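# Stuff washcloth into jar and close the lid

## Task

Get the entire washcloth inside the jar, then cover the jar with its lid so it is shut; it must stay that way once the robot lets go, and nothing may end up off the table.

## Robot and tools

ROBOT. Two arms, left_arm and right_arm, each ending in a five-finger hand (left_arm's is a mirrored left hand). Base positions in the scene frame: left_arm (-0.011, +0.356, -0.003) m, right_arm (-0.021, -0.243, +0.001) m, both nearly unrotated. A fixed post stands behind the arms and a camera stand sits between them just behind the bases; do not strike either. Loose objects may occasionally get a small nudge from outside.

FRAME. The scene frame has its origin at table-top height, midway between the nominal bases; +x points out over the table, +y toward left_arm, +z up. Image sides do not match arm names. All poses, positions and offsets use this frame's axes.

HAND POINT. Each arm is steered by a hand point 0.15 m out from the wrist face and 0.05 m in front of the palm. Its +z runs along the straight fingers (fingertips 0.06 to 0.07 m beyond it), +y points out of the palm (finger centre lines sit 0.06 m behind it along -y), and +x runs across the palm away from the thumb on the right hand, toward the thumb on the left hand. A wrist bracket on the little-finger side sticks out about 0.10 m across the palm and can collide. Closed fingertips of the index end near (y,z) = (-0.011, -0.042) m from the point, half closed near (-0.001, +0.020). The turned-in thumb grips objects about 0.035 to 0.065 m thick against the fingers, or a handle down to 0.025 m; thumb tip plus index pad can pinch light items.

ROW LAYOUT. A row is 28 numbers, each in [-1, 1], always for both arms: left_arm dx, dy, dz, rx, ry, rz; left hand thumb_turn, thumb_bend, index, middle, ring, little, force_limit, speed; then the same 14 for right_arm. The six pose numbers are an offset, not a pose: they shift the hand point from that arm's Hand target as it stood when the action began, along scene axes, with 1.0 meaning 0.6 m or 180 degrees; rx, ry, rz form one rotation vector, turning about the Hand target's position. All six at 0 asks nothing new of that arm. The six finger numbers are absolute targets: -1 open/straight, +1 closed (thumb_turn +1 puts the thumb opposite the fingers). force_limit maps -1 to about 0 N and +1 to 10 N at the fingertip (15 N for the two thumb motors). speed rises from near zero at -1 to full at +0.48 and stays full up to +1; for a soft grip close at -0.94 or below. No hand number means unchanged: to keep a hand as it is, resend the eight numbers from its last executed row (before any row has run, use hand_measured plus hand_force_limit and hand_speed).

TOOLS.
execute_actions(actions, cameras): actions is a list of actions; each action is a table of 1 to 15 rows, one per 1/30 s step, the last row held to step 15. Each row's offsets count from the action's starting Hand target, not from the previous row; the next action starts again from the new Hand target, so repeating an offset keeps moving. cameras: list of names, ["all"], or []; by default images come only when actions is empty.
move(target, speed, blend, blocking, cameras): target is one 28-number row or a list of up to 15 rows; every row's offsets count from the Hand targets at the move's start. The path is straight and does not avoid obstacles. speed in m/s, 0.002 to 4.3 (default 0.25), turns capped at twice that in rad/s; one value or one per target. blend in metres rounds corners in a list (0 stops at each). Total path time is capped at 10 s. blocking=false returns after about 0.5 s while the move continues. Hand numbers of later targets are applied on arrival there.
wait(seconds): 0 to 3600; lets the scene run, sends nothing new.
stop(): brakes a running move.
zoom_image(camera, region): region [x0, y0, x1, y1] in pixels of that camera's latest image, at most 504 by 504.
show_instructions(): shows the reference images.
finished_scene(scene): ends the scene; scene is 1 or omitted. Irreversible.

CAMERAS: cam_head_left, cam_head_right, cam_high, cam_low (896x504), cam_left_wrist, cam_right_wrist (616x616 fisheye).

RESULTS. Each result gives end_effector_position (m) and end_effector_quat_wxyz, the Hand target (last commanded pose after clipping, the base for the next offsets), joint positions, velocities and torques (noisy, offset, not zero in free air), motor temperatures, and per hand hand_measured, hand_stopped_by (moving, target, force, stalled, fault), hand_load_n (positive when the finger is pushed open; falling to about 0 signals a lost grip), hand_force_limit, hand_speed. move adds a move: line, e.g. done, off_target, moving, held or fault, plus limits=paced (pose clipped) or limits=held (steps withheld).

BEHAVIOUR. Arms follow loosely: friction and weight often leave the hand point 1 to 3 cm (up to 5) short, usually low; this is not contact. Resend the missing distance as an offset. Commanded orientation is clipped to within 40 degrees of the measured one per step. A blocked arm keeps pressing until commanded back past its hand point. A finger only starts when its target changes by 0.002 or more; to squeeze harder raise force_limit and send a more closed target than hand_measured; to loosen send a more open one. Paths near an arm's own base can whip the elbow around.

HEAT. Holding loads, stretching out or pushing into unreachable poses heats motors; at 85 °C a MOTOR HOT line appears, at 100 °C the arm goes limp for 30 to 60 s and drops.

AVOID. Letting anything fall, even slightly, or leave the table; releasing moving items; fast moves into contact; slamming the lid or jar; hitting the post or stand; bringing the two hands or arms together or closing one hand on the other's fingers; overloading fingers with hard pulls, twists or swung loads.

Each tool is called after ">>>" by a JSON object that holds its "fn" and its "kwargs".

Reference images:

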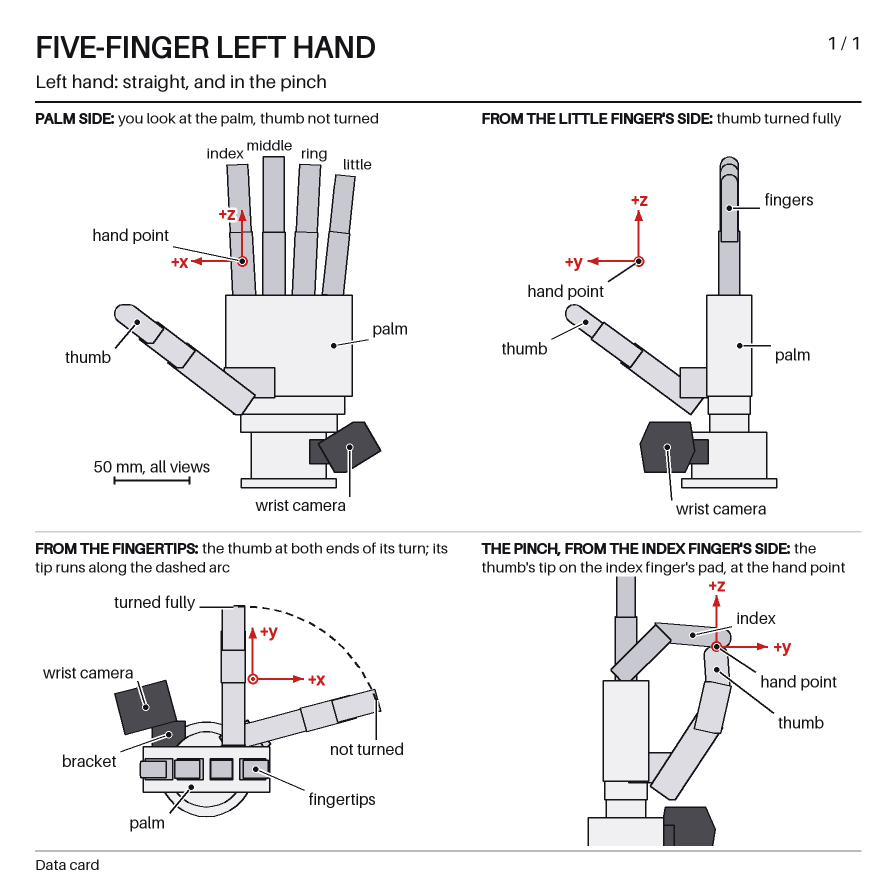

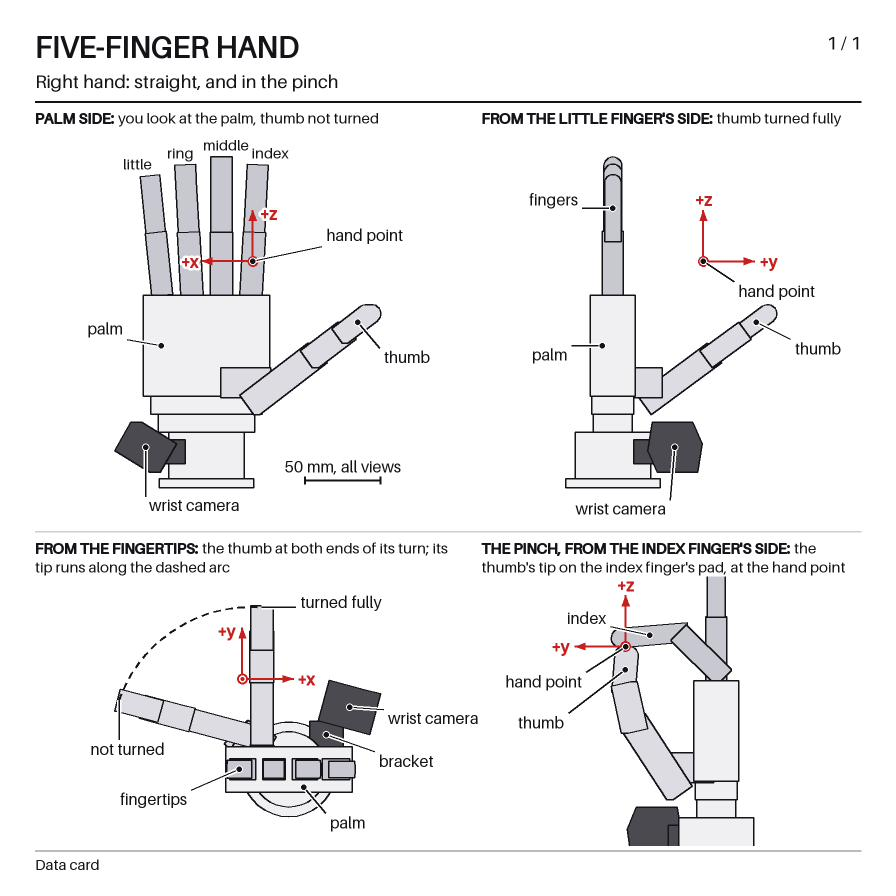

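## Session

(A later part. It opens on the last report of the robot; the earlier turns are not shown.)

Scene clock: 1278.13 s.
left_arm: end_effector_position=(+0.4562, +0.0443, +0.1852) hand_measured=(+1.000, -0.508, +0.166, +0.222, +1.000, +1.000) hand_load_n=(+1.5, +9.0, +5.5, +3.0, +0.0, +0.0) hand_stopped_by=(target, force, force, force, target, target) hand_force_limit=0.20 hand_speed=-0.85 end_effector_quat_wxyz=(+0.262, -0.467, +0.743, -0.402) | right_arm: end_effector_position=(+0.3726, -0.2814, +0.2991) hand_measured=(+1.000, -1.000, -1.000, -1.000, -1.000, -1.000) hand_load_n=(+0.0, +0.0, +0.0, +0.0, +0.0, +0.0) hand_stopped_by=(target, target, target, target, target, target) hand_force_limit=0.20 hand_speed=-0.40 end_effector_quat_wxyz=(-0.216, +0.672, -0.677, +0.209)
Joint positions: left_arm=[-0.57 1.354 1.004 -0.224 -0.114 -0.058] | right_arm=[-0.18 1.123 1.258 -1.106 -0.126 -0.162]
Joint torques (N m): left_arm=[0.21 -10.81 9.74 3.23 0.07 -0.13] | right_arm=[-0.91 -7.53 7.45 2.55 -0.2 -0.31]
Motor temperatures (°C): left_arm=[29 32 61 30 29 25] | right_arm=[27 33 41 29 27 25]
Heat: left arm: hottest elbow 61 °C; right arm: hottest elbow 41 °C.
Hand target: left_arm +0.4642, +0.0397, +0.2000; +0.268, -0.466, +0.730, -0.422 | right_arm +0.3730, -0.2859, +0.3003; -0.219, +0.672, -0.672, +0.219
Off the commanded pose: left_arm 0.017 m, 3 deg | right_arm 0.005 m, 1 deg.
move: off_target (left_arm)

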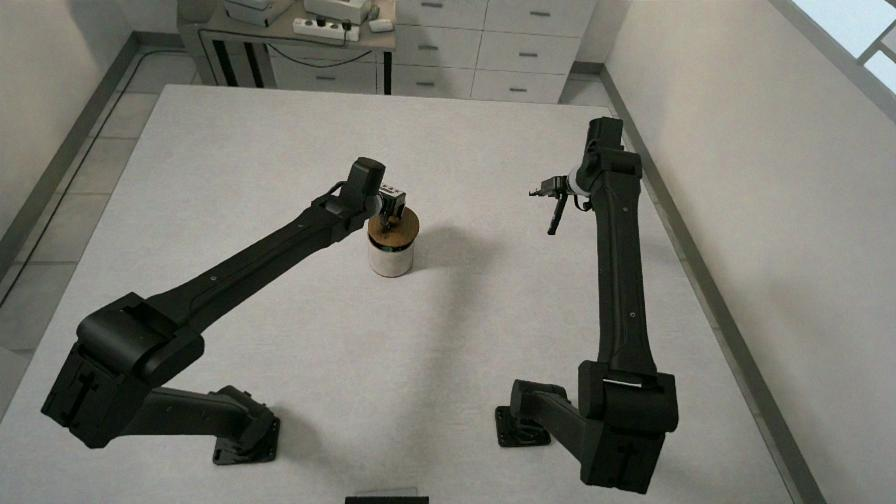

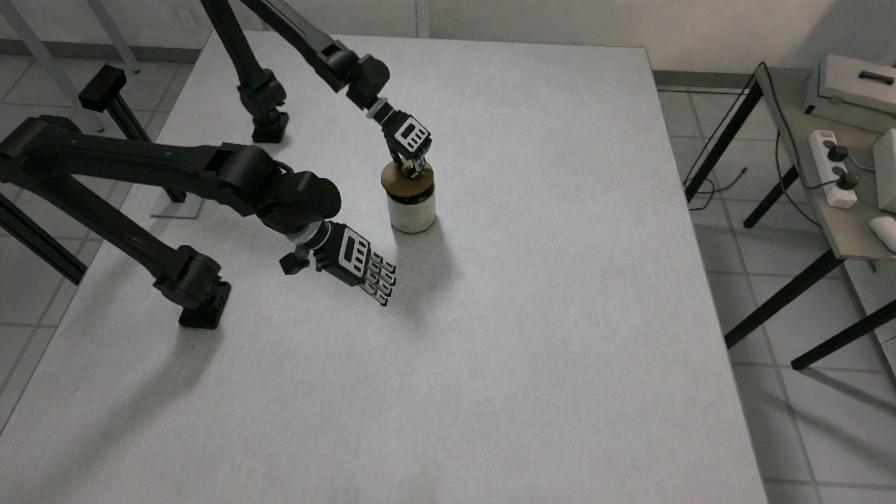

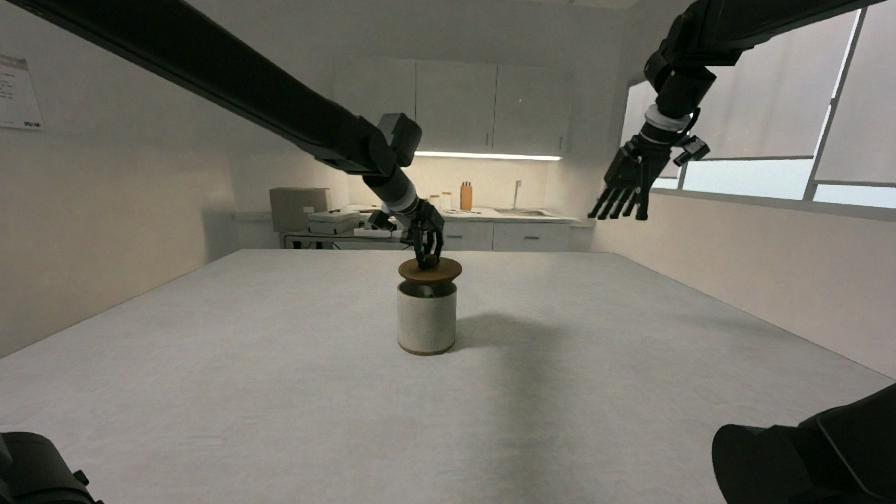

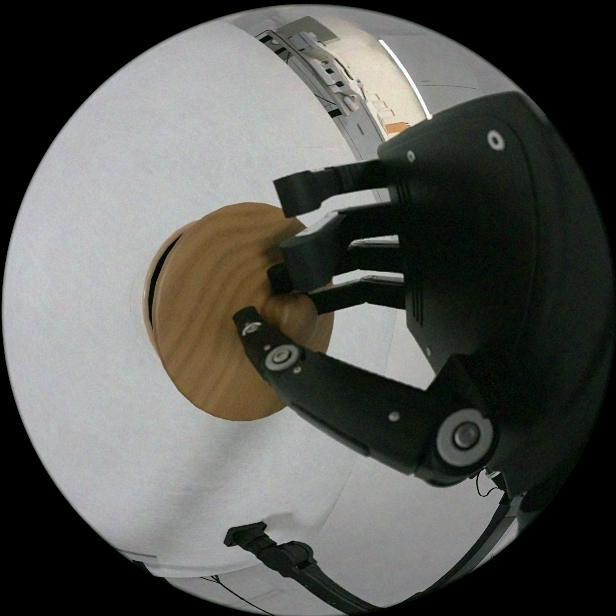

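>>> {"fn": "move", "kwargs": {"target": [[0.004,0.0255,0.0,0,0,0,1,0.0,0.3,0.3,1,1,0.2,-0.85, 0,0,0,0,0,0,1,-1,-1,-1,-1,-1,0.2,-0.4]], "cameras": ["cam_high","cam_low"], "speed": 0.05}}

>>> {"fn": "zoom_image", "kwargs": {"camera": "cam_high", "region": [350, 110, 470, 240]}}

>>> {"fn": "zoom_image", "kwargs": {"camera": "cam_low", "region": [360, 210, 500, 350]}}

Scene clock: 1295.53 s.
left_arm: end_effector_position=(+0.4580, +0.0552, +0.1780) hand_measured=(+1.000, -0.508, +0.166, +0.222, +1.000, +1.000) hand_load_n=(+1.5, +9.0, +5.5, +3.0, +0.0, +0.0) hand_stopped_by=(target, force, force, force, target, target) hand_force_limit=0.20 hand_speed=-0.85 end_effector_quat_wxyz=(+0.255, -0.472, +0.743, -0.399) | right_arm: end_effector_position=(+0.3726, -0.2814, +0.2991) hand_measured=(+1.000, -1.000, -1.000, -1.000, -1.000, -1.000) hand_load_n=(+0.5, +0.0, +0.0, +0.0, +0.0, +0.0) hand_stopped_by=(target, target, target, target, target, target) hand_force_limit=0.20 hand_speed=-0.40 end_effector_quat_wxyz=(-0.216, +0.672, -0.677, +0.209)
Joint positions: left_arm=[-0.542 1.354 0.99 -0.222 -0.085 -0.055] | right_arm=[-0.18 1.123 1.258 -1.106 -0.126 -0.162]
Joint torques (N m): left_arm=[0.79 -11.99 9.16 3.23 0.01 0.11] | right_arm=[-0.85 -7.47 7.43 2.54 -0.21 -0.31]
Motor temperatures (°C): left_arm=[29 32 58 30 29 25] | right_arm=[27 32 40 29 27 25]
Heat: left arm: hottest elbow 58 °C; right arm: hottest elbow 40 °C.
Hand target: left_arm +0.4666, +0.0550, +0.2001; +0.268, -0.466, +0.730, -0.422 | right_arm +0.3730, -0.2859, +0.3003; -0.219, +0.672, -0.672, +0.219
Off the commanded pose: left_arm 0.024 m, 3 deg | right_arm 0.005 m, 1 deg.
move: off_target (left_arm)

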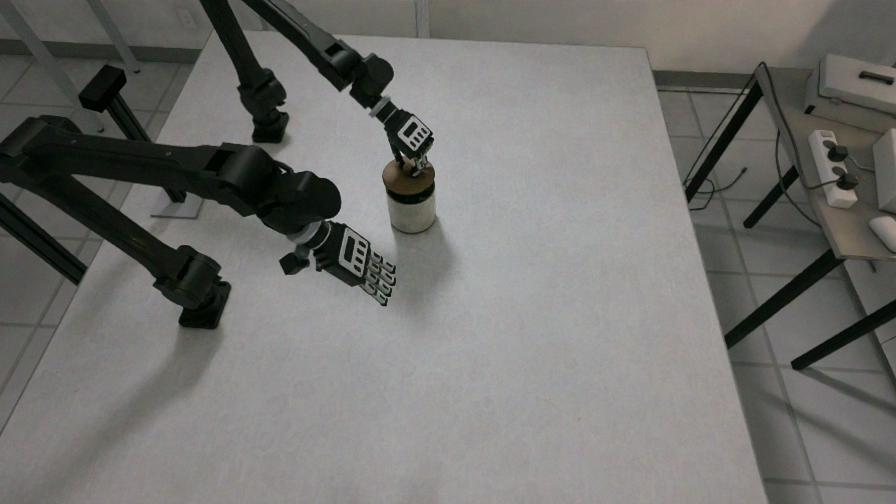

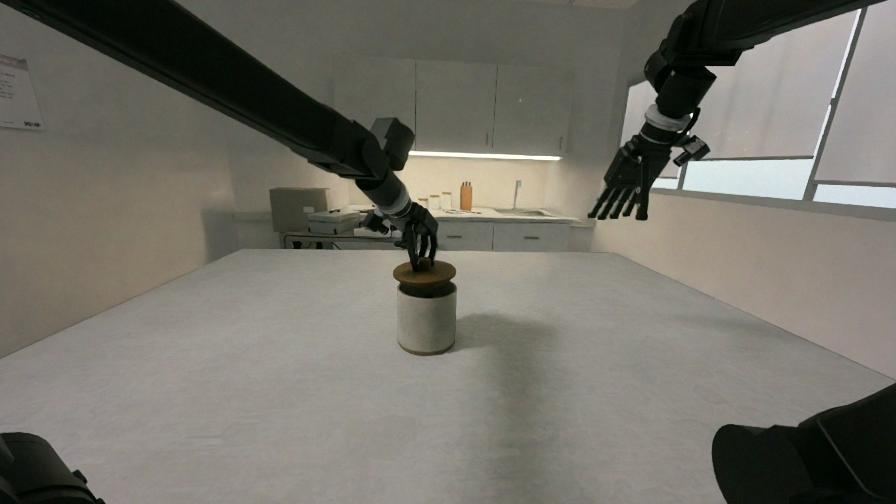

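Scaled by 3.877 from the camera's image (finer frame: 1280x720).

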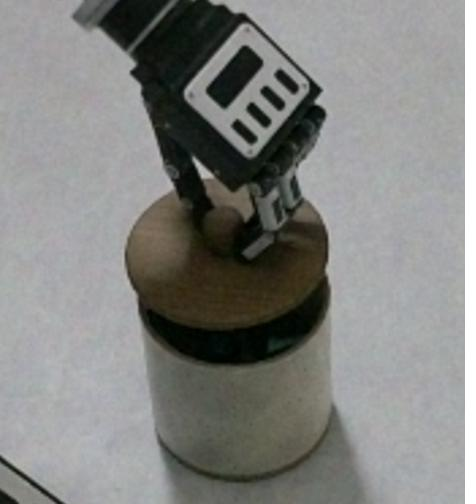

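Scaled by 3.600 from the camera's image (finer frame: 1280x720).

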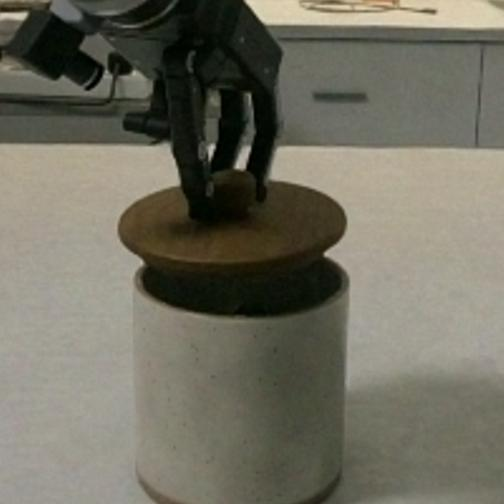

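>>> {"fn": "move", "kwargs": {"target": [[0.002,-0.022,0.0,0,0,0,1,0.0,0.3,0.3,1,1,0.2,-0.85, 0,0,0,0,0,0,1,-1,-1,-1,-1,-1,0.2,-0.4]], "cameras": ["cam_high","cam_low"], "speed": 0.05}}

>>> {"fn": "zoom_image", "kwargs": {"camera": "cam_high", "region": [350, 110, 470, 240]}}

>>> {"fn": "zoom_image", "kwargs": {"camera": "cam_low", "region": [360, 210, 500, 350]}}

Scene clock: 1308.00 s.
left_arm: end_effector_position=(+0.4578, +0.0547, +0.1779) hand_measured=(+1.000, -0.508, +0.166, +0.222, +1.000, +1.000) hand_load_n=(+1.5, +9.0, +5.5, +3.0, +0.0, +0.0) hand_stopped_by=(target, force, force, force, target, target) hand_force_limit=0.20 hand_speed=-0.85 end_effector_quat_wxyz=(+0.259, -0.473, +0.743, -0.397) | right_arm: end_effector_position=(+0.3726, -0.2814, +0.2991) hand_measured=(+1.000, -1.000, -1.000, -1.000, -1.000, -1.000) hand_load_n=(+0.0, +0.0, -0.5, -0.5, +0.0, +0.0) hand_stopped_by=(target, target, target, target, target, target) hand_force_limit=0.20 hand_speed=-0.40 end_effector_quat_wxyz=(-0.216, +0.672, -0.677, +0.209)
Joint positions: left_arm=[-0.548 1.354 0.99 -0.222 -0.1 -0.055] | right_arm=[-0.18 1.123 1.258 -1.106 -0.126 -0.162]
Joint torques (N m): left_arm=[-1.2 -10.64 10.92 3.29 -0.18 -0.16] | right_arm=[-0.91 -7.47 7.43 2.52 -0.21 -0.31]
Motor temperatures (°C): left_arm=[29 33 55 30 29 25] | right_arm=[27 32 40 29 27 25]
Heat: left arm: hottest elbow 55 °C; right arm: hottest elbow 40 °C.
Hand target: left_arm +0.4678, +0.0418, +0.2001; +0.268, -0.466, +0.730, -0.422 | right_arm +0.3730, -0.2859, +0.3003; -0.219, +0.672, -0.672, +0.219
Off the commanded pose: left_arm 0.028 m, 3 deg | right_arm 0.005 m, 1 deg.
move: off_target (left_arm)

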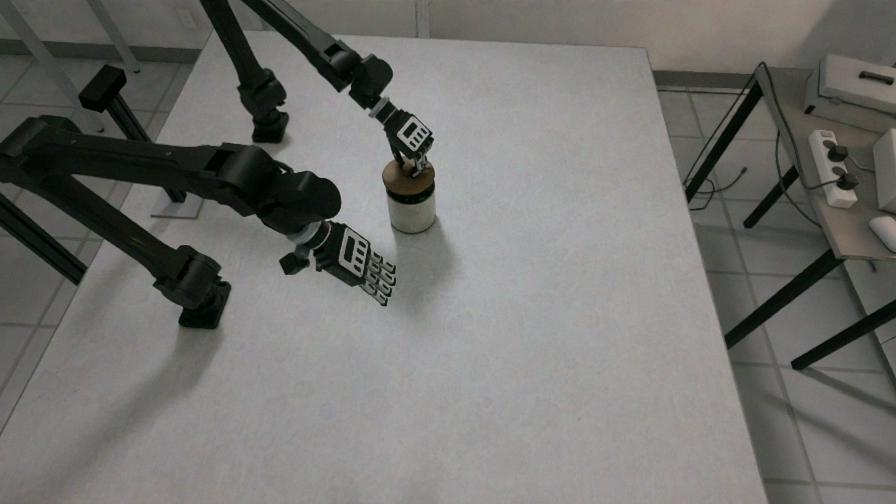

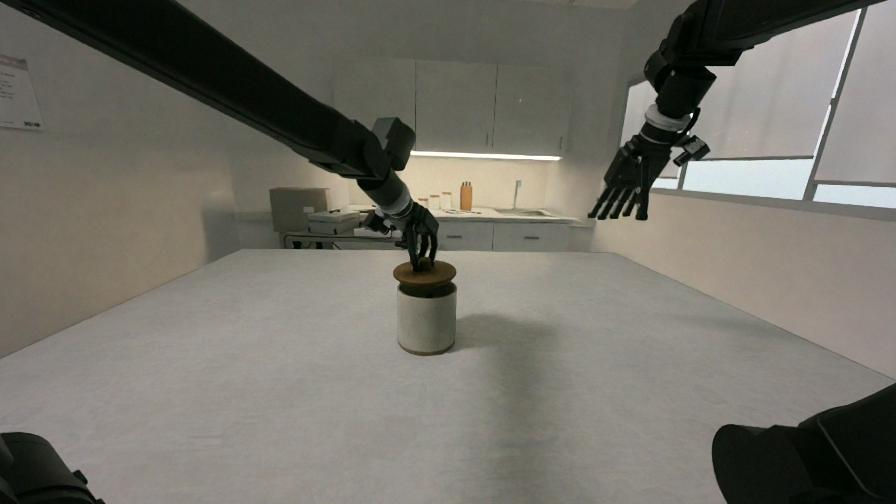

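Scaled by 3.877 from the camera's image (finer frame: 1280x720).

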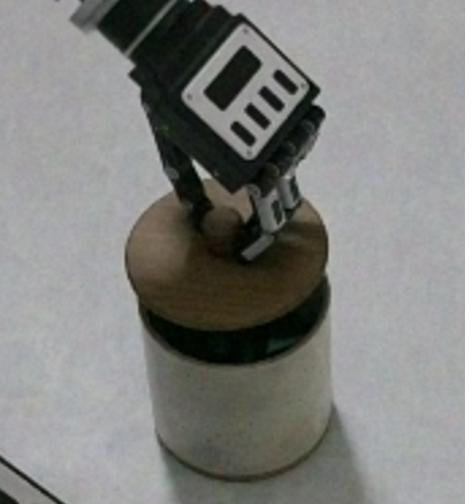

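Scaled by 3.600 from the camera's image (finer frame: 1280x720).

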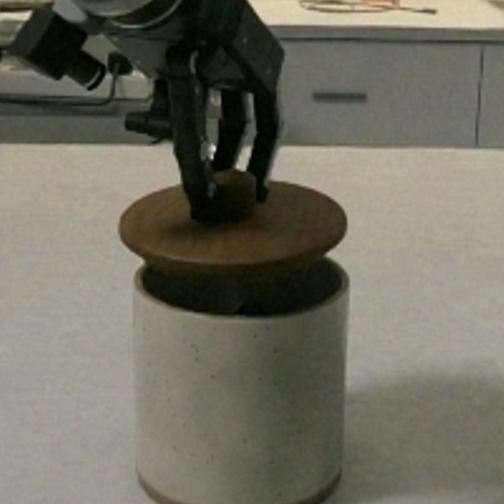

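>>> {"fn": "move", "kwargs": {"target": [[0.002,-0.011,0.0,0,0,0,1,0.0,0.3,0.3,1,1,0.2,-0.85, 0,0,0,0,0,0,1,-1,-1,-1,-1,-1,0.2,-0.4]], "cameras": ["cam_high","cam_low"], "speed": 0.05}}

>>> {"fn": "zoom_image", "kwargs": {"camera": "cam_high", "region": [350, 110, 470, 240]}}

>>> {"fn": "zoom_image", "kwargs": {"camera": "cam_low", "region": [360, 210, 500, 350]}}

Scene clock: 1314.67 s.
left_arm: end_effector_position=(+0.4556, +0.0503, +0.1725) hand_measured=(+1.000, -0.508, +0.166, +0.222, +1.000, +1.000) hand_load_n=(+1.5, +9.0, +5.5, +3.0, +0.5, +0.0) hand_stopped_by=(target, force, force, force, target, target) hand_force_limit=0.20 hand_speed=-0.85 end_effector_quat_wxyz=(+0.258, -0.472, +0.746, -0.393) | right_arm: end_effector_position=(+0.3726, -0.2814, +0.2991) hand_measured=(+1.000, -1.000, -1.000, -1.000, -1.000, -1.000) hand_load_n=(+0.5, +0.0, -0.5, +0.0, +0.0, +0.0) hand_stopped_by=(target, target, target, target, target, target) hand_force_limit=0.20 hand_speed=-0.40 end_effector_quat_wxyz=(-0.216, +0.672, -0.677, +0.209)
Joint positions: left_arm=[-0.561 1.364 0.99 -0.222 -0.11 -0.056] | right_arm=[-0.18 1.123 1.258 -1.106 -0.126 -0.162]
Joint torques (N m): left_arm=[0.03 -10.7 11.54 3.29 -0.27 -0.1] | right_arm=[-0.91 -7.47 7.43 2.55 -0.21 -0.31]
Heat: left arm: hottest elbow 54 °C; right arm: hottest elbow 40 °C.
Hand target: left_arm +0.4691, +0.0352, +0.2001; +0.268, -0.466, +0.730, -0.422 | right_arm +0.3730, -0.2859, +0.3003; -0.219, +0.672, -0.672, +0.219
Off the commanded pose: left_arm 0.034 m, 4 deg | right_arm 0.005 m, 1 deg.
move: off_target (left_arm)

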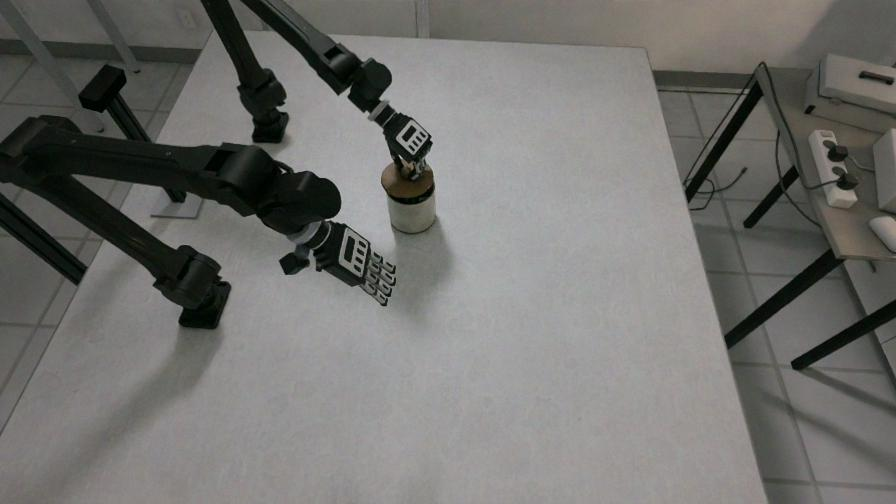

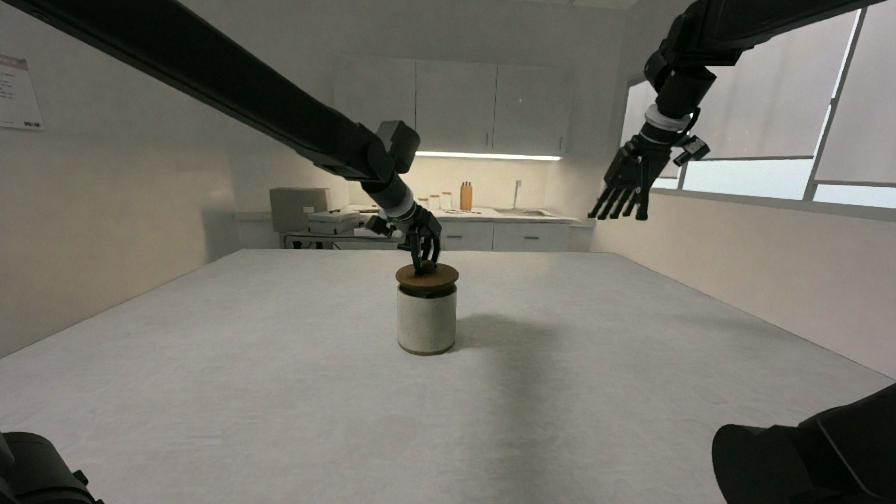

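Scaled by 3.877 from the camera's image (finer frame: 1280x720).

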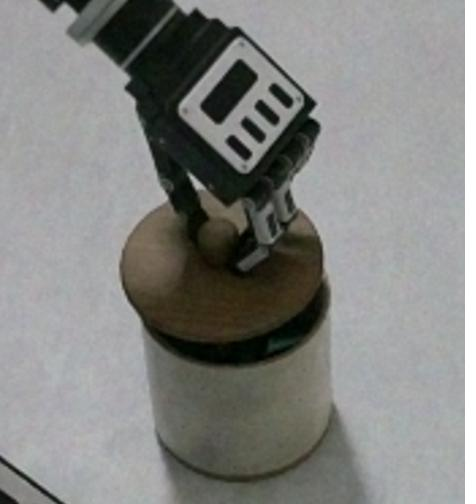

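Scaled by 3.600 from the camera's image (finer frame: 1280x720).

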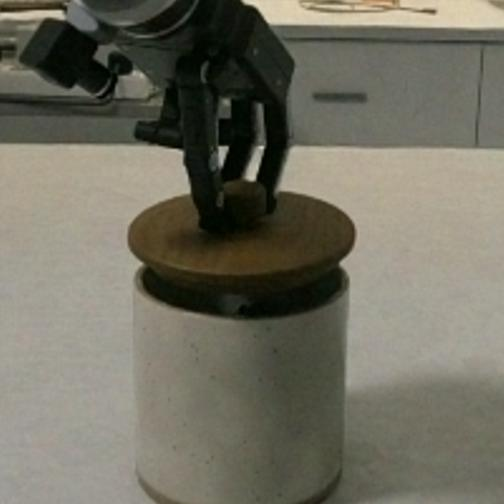

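>>> {"fn": "move", "kwargs": {"target": [[0.006,0.004,-0.03,0,0,0,1,0.0,0.3,0.3,1,1,0.2,-0.85, 0,0,0,0,0,0,1,-1,-1,-1,-1,-1,0.2,-0.4]], "cameras": ["cam_high","cam_low"], "speed": 0.03}}

>>> {"fn": "zoom_image", "kwargs": {"camera": "cam_high", "region": [350, 110, 470, 240]}}

>>> {"fn": "zoom_image", "kwargs": {"camera": "cam_low", "region": [360, 210, 500, 350]}}

Scene clock: 1329.30 s.
left_arm: end_effector_position=(+0.4646, +0.0442, +0.1687) hand_measured=(+1.000, -0.508, +0.166, +0.222, +1.000, +1.000) hand_load_n=(+1.5, +9.0, +5.5, +3.0, +0.0, +0.0) hand_stopped_by=(target, force, force, force, target, target) hand_force_limit=0.20 hand_speed=-0.85 end_effector_quat_wxyz=(+0.262, -0.469, +0.741, -0.403) | right_arm: end_effector_position=(+0.3726, -0.2814, +0.2991) hand_measured=(+1.000, -1.000, -1.000, -1.000, -1.000, -1.000) hand_load_n=(+0.0, +0.0, -0.5, +0.0, +0.0, +0.0) hand_stopped_by=(target, target, target, target, target, target) hand_force_limit=0.20 hand_speed=-0.40 end_effector_quat_wxyz=(-0.216, +0.672, -0.677, +0.209)
Joint positions: left_arm=[-0.561 1.389 0.99 -0.172 -0.108 -0.056] | right_arm=[-0.18 1.123 1.258 -1.106 -0.126 -0.162]
Joint torques (N m): left_arm=[0.21 -10.29 9.42 3.08 0.01 -0.07] | right_arm=[-0.97 -7.47 7.46 2.52 -0.21 -0.31]
Heat: left arm: hottest elbow 54 °C; right arm: hottest elbow 39 °C.
Hand target: left_arm +0.4726, +0.0376, +0.1821; +0.268, -0.466, +0.730, -0.422 | right_arm +0.3730, -0.2859, +0.3003; -0.219, +0.672, -0.672, +0.219
Off the commanded pose: left_arm 0.017 m, 3 deg | right_arm 0.005 m, 1 deg.
move: off_target (left_arm)

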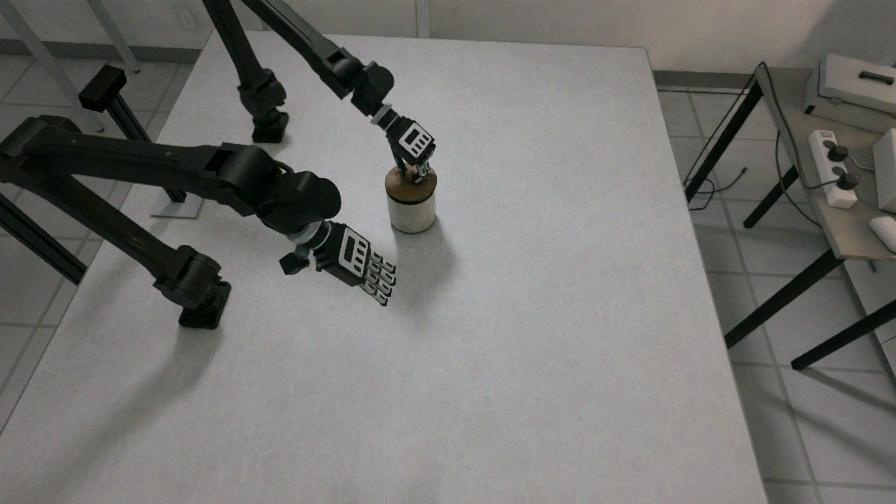

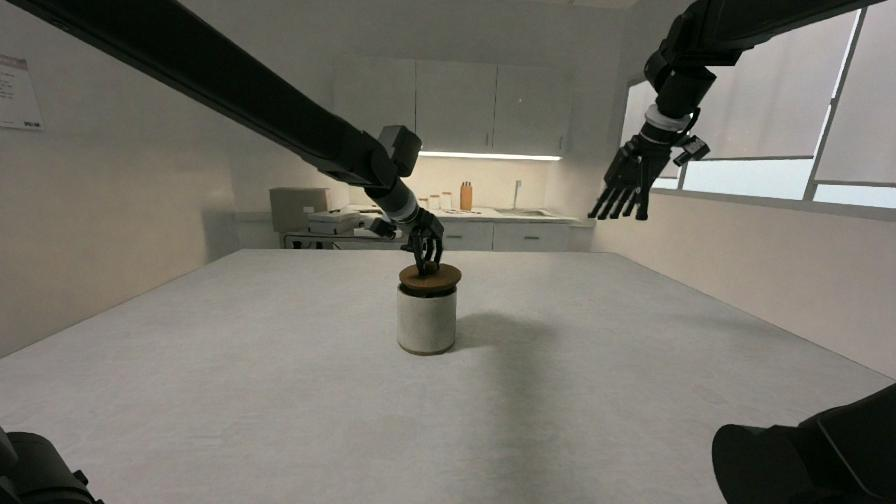

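Scaled by 3.877 from the camera's image (finer frame: 1280x720).

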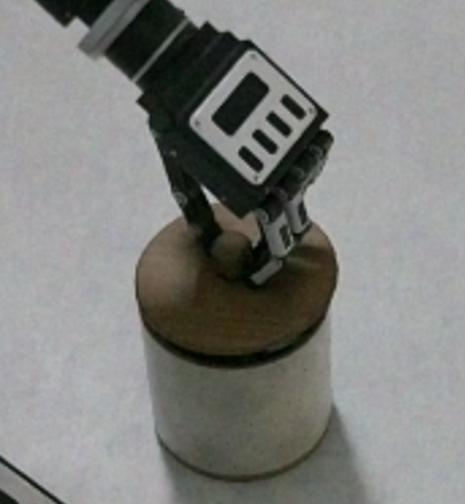

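Scaled by 3.600 from the camera's image (finer frame: 1280x720).

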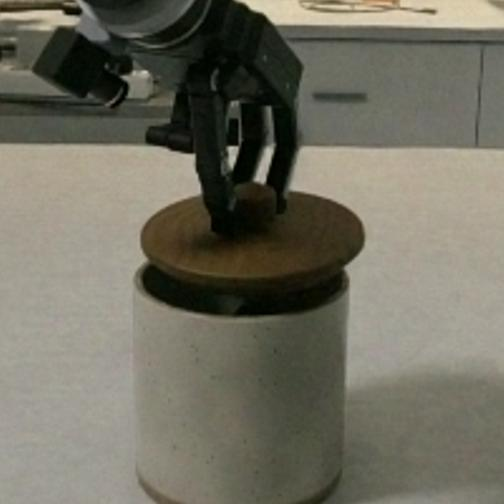

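>>> {"fn": "move", "kwargs": {"target": [[-0.007,0.0245,0.0,0,0,0,1,0.0,0.3,0.3,1,1,0.2,-0.85, 0,0,0,0,0,0,1,-1,-1,-1,-1,-1,0.2,-0.4]], "cameras": ["cam_high","cam_low"], "speed": 0.03}}

>>> {"fn": "zoom_image", "kwargs": {"camera": "cam_high", "region": [350, 110, 470, 240]}}

>>> {"fn": "zoom_image", "kwargs": {"camera": "cam_low", "region": [360, 210, 500, 350]}}

Scene clock: 1345.50 s.
left_arm: end_effector_position=(+0.4591, +0.0519, +0.1599) hand_measured=(+1.000, -0.508, +0.166, +0.222, +1.000, +1.000) hand_load_n=(+2.0, +9.0, +5.5, +3.0, +0.0, +0.0) hand_stopped_by=(target, force, force, force, target, target) hand_force_limit=0.20 hand_speed=-0.85 end_effector_quat_wxyz=(+0.255, -0.472, +0.744, -0.399) | right_arm: end_effector_position=(+0.3726, -0.2814, +0.2991) hand_measured=(+1.000, -1.000, -1.000, -1.000, -1.000, -1.000) hand_load_n=(+0.0, +0.0, +0.0, +0.0, +0.0, +0.0) hand_stopped_by=(target, target, target, target, target, target) hand_force_limit=0.20 hand_speed=-0.40 end_effector_quat_wxyz=(-0.216, +0.672, -0.677, +0.209)
Joint positions: left_arm=[-0.547 1.381 0.965 -0.17 -0.088 -0.056] | right_arm=[-0.18 1.123 1.258 -1.106 -0.126 -0.162]
Joint torques (N m): left_arm=[1.61 -11.81 9.24 3.32 0.06 0.08] | right_arm=[-0.85 -7.53 7.43 2.52 -0.2 -0.31]
Heat: left arm: hottest elbow 53 °C; right arm: hottest elbow 39 °C.
Hand target: left_arm +0.4684, +0.0523, +0.1821; +0.268, -0.466, +0.730, -0.422 | right_arm +0.3730, -0.2859, +0.3003; -0.219, +0.672, -0.672, +0.219
Off the commanded pose: left_arm 0.024 m, 3 deg | right_arm 0.005 m, 1 deg.
move: off_target (left_arm)

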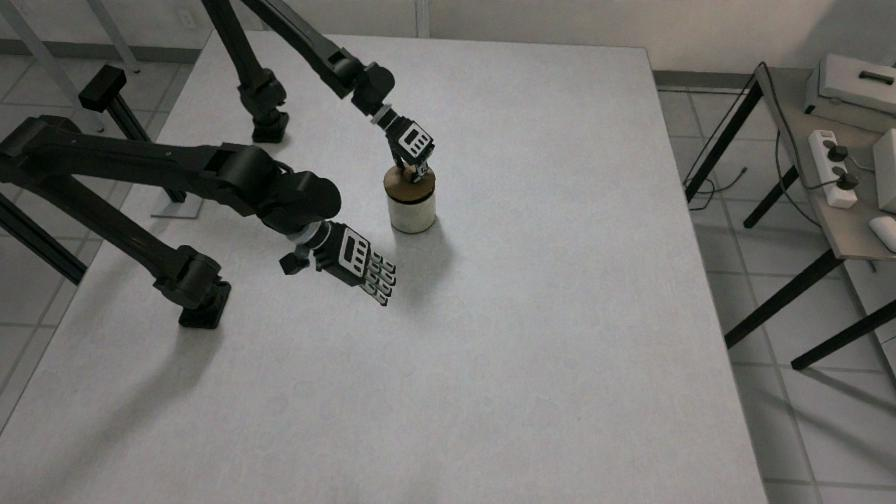

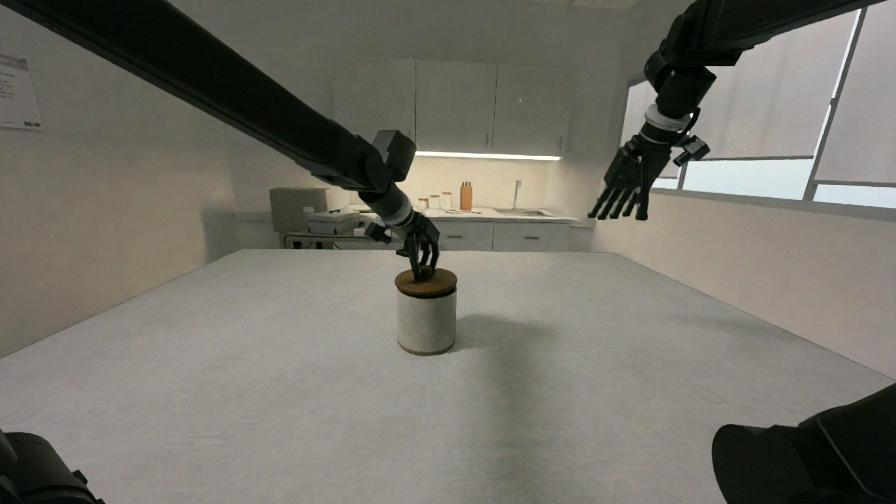

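Scaled by 3.877 from the camera's image (finer frame: 1280x720).

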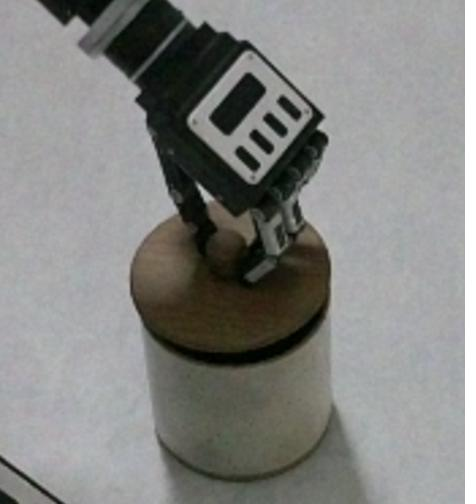

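Scaled by 3.600 from the camera's image (finer frame: 1280x720).

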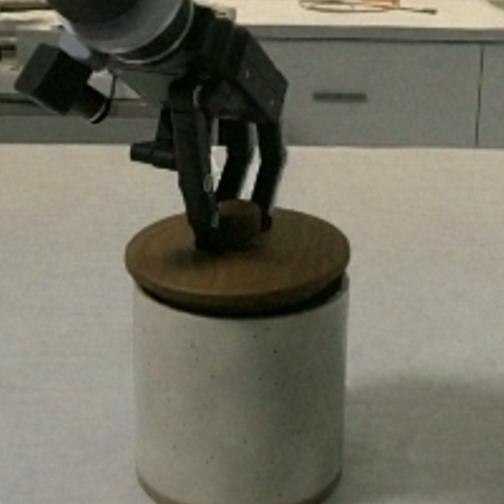

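>>> {"fn": "move", "kwargs": {"target": [[0.0,-0.006,-0.022,0,0,0,1,0.0,0.3,0.3,1,1,0.2,-0.85, 0,0,0,0,0,0,1,-1,-1,-1,-1,-1,0.2,-0.4]], "cameras": ["cam_high","cam_low"], "speed": 0.03}}

>>> {"fn": "zoom_image", "kwargs": {"camera": "cam_high", "region": [350, 110, 470, 240]}}

>>> {"fn": "zoom_image", "kwargs": {"camera": "cam_low", "region": [360, 210, 500, 350]}}

Scene clock: 1353.83 s.
left_arm: end_effector_position=(+0.4601, +0.0514, +0.1577) hand_measured=(+1.000, -0.508, +0.166, +0.222, +1.000, +1.000) hand_load_n=(+2.0, +8.5, +5.5, +3.0, +0.0, +0.0) hand_stopped_by=(target, force, force, force, target, target) hand_force_limit=0.20 hand_speed=-0.85 end_effector_quat_wxyz=(+0.259, -0.470, +0.740, -0.407) | right_arm: end_effector_position=(+0.3726, -0.2814, +0.2991) hand_measured=(+1.000, -1.000, -1.000, -1.000, -1.000, -1.000) hand_load_n=(+0.0, +0.0, +0.0, +0.0, +0.0, +0.0) hand_stopped_by=(target, target, target, target, target, target) hand_force_limit=0.20 hand_speed=-0.40 end_effector_quat_wxyz=(-0.216, +0.672, -0.677, +0.209)
Joint positions: left_arm=[-0.547 1.381 0.948 -0.134 -0.089 -0.056] | right_arm=[-0.18 1.123 1.258 -1.106 -0.126 -0.162]
Joint torques (N m): left_arm=[-0.15 -9.82 8.95 3.58 -0.29 0.02] | right_arm=[-0.85 -7.47 7.43 2.52 -0.21 -0.31]
Heat: left arm: hottest elbow 53 °C; right arm: hottest elbow 39 °C.
Hand target: left_arm +0.4685, +0.0487, +0.1691; +0.268, -0.466, +0.730, -0.422 | right_arm +0.3730, -0.2859, +0.3003; -0.219, +0.672, -0.672, +0.219
Off the commanded pose: left_arm 0.014 m, 2 deg | right_arm 0.005 m, 1 deg.
move: off_target (left_arm)

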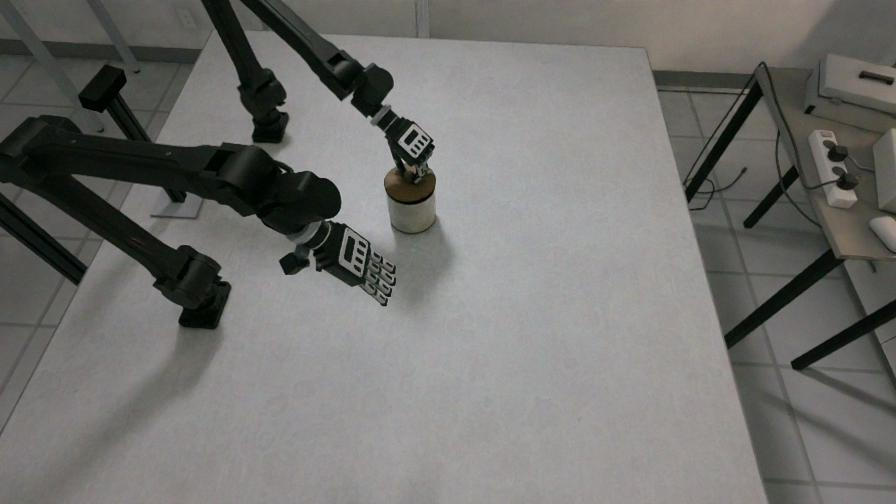

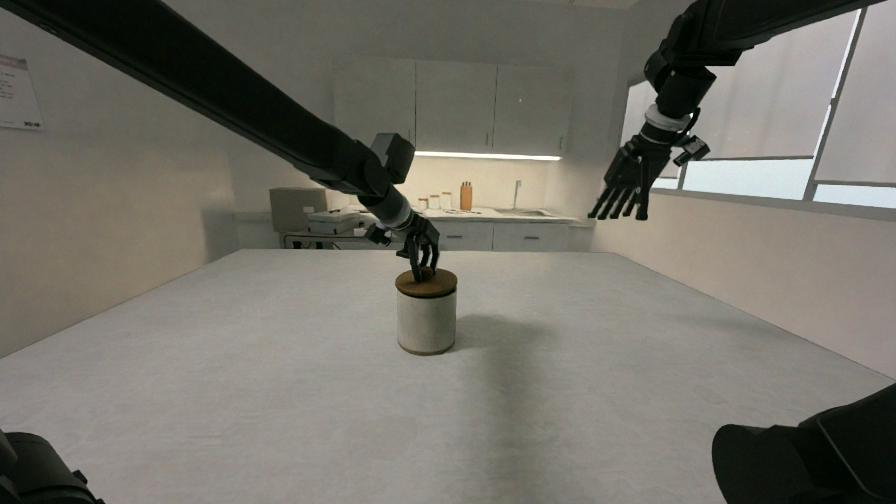

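Scaled by 3.877 from the camera's image (finer frame: 1280x720).

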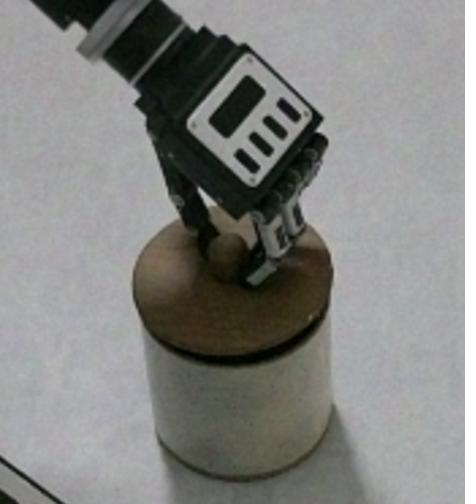

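Scaled by 3.600 from the camera's image (finer frame: 1280x720).

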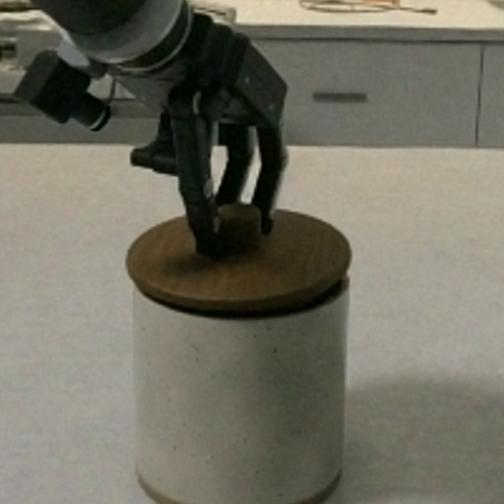

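>>> {"fn": "move", "kwargs": {"target": [[-0.002,-0.003,-0.02,0,0,0,1,0.0,0.3,0.3,1,1,0.2,-0.85, 0,0,0,0,0,0,1,-1,-1,-1,-1,-1,0.2,-0.4]], "cameras": ["cam_high","cam_low"], "speed": 0.03}}

>>> {"fn": "zoom_image", "kwargs": {"camera": "cam_high", "region": [350, 110, 470, 240]}}

>>> {"fn": "zoom_image", "kwargs": {"camera": "cam_low", "region": [360, 210, 500, 350]}}

Scene clock: 1359.97 s.
left_arm: end_effector_position=(+0.4614, +0.0515, +0.1494) hand_measured=(+1.000, -0.508, +0.166, +0.222, +1.000, +1.000) hand_load_n=(+1.0, +7.5, +6.0, +2.5, +0.0, +0.0) hand_stopped_by=(target, force, force, force, target, target) hand_force_limit=0.20 hand_speed=-0.85 end_effector_quat_wxyz=(+0.262, -0.470, +0.737, -0.409) | right_arm: end_effector_position=(+0.3726, -0.2814, +0.2991) hand_measured=(+1.000, -1.000, -1.000, -1.000, -1.000, -1.000) hand_load_n=(+0.0, +0.0, +0.0, +0.0, +0.0, +0.0) hand_stopped_by=(target, target, target, target, target, target) hand_force_limit=0.20 hand_speed=-0.40 end_effector_quat_wxyz=(-0.216, +0.672, -0.677, +0.209)
Joint positions: left_arm=[-0.547 1.392 0.93 -0.098 -0.093 -0.056] | right_arm=[-0.18 1.123 1.258 -1.106 -0.126 -0.162]
Joint torques (N m): left_arm=[0.62 -10.17 8.66 3.18 -0.23 -0.03] | right_arm=[-0.85 -7.47 7.46 2.55 -0.21 -0.31]
Heat: left arm: hottest elbow 54 °C; right arm: hottest elbow 39 °C.
Hand target: left_arm +0.4673, +0.0469, +0.1570; +0.268, -0.466, +0.730, -0.422 | right_arm +0.3730, -0.2859, +0.3003; -0.219, +0.672, -0.672, +0.219
Off the commanded pose: left_arm 0.011 m, 2 deg | right_arm 0.005 m, 1 deg.
move: off_target (left_arm)

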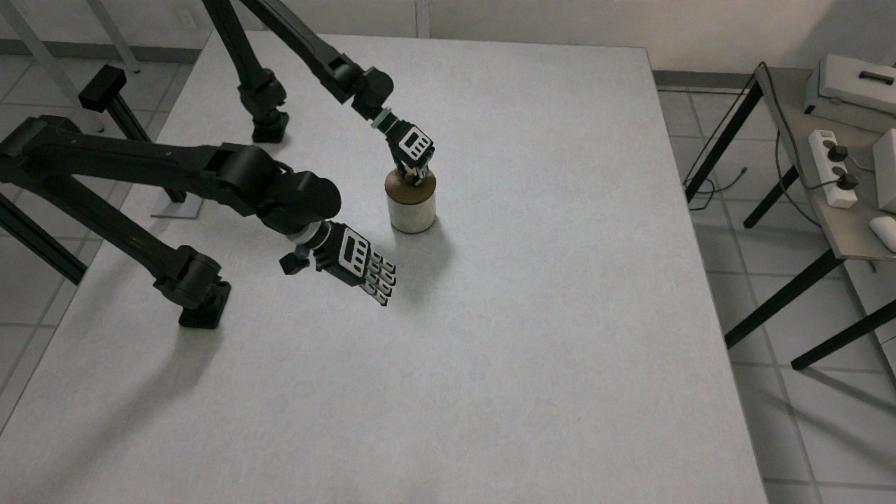

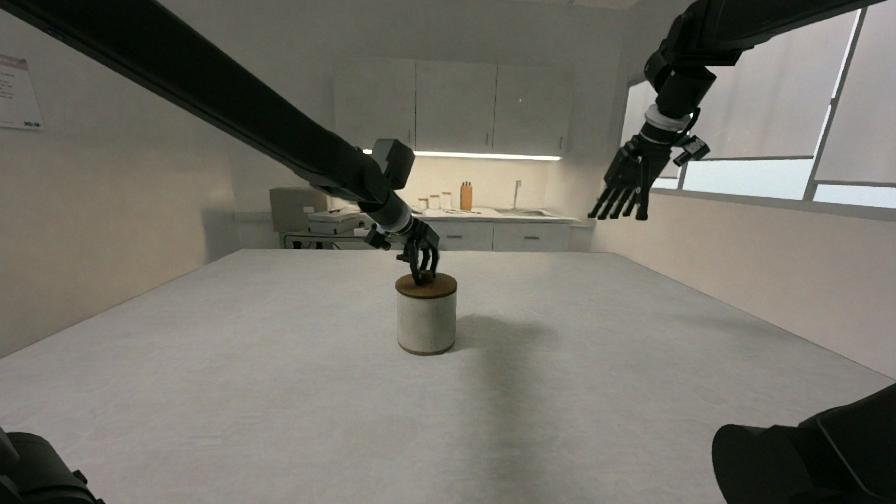

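Scaled by 3.877 from the camera's image (finer frame: 1280x720).

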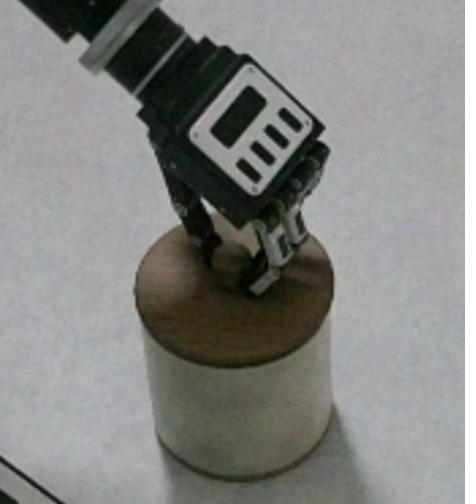

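Scaled by 3.600 from the camera's image (finer frame: 1280x720).

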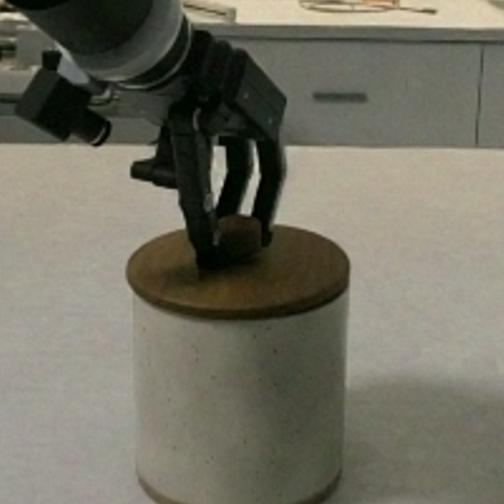

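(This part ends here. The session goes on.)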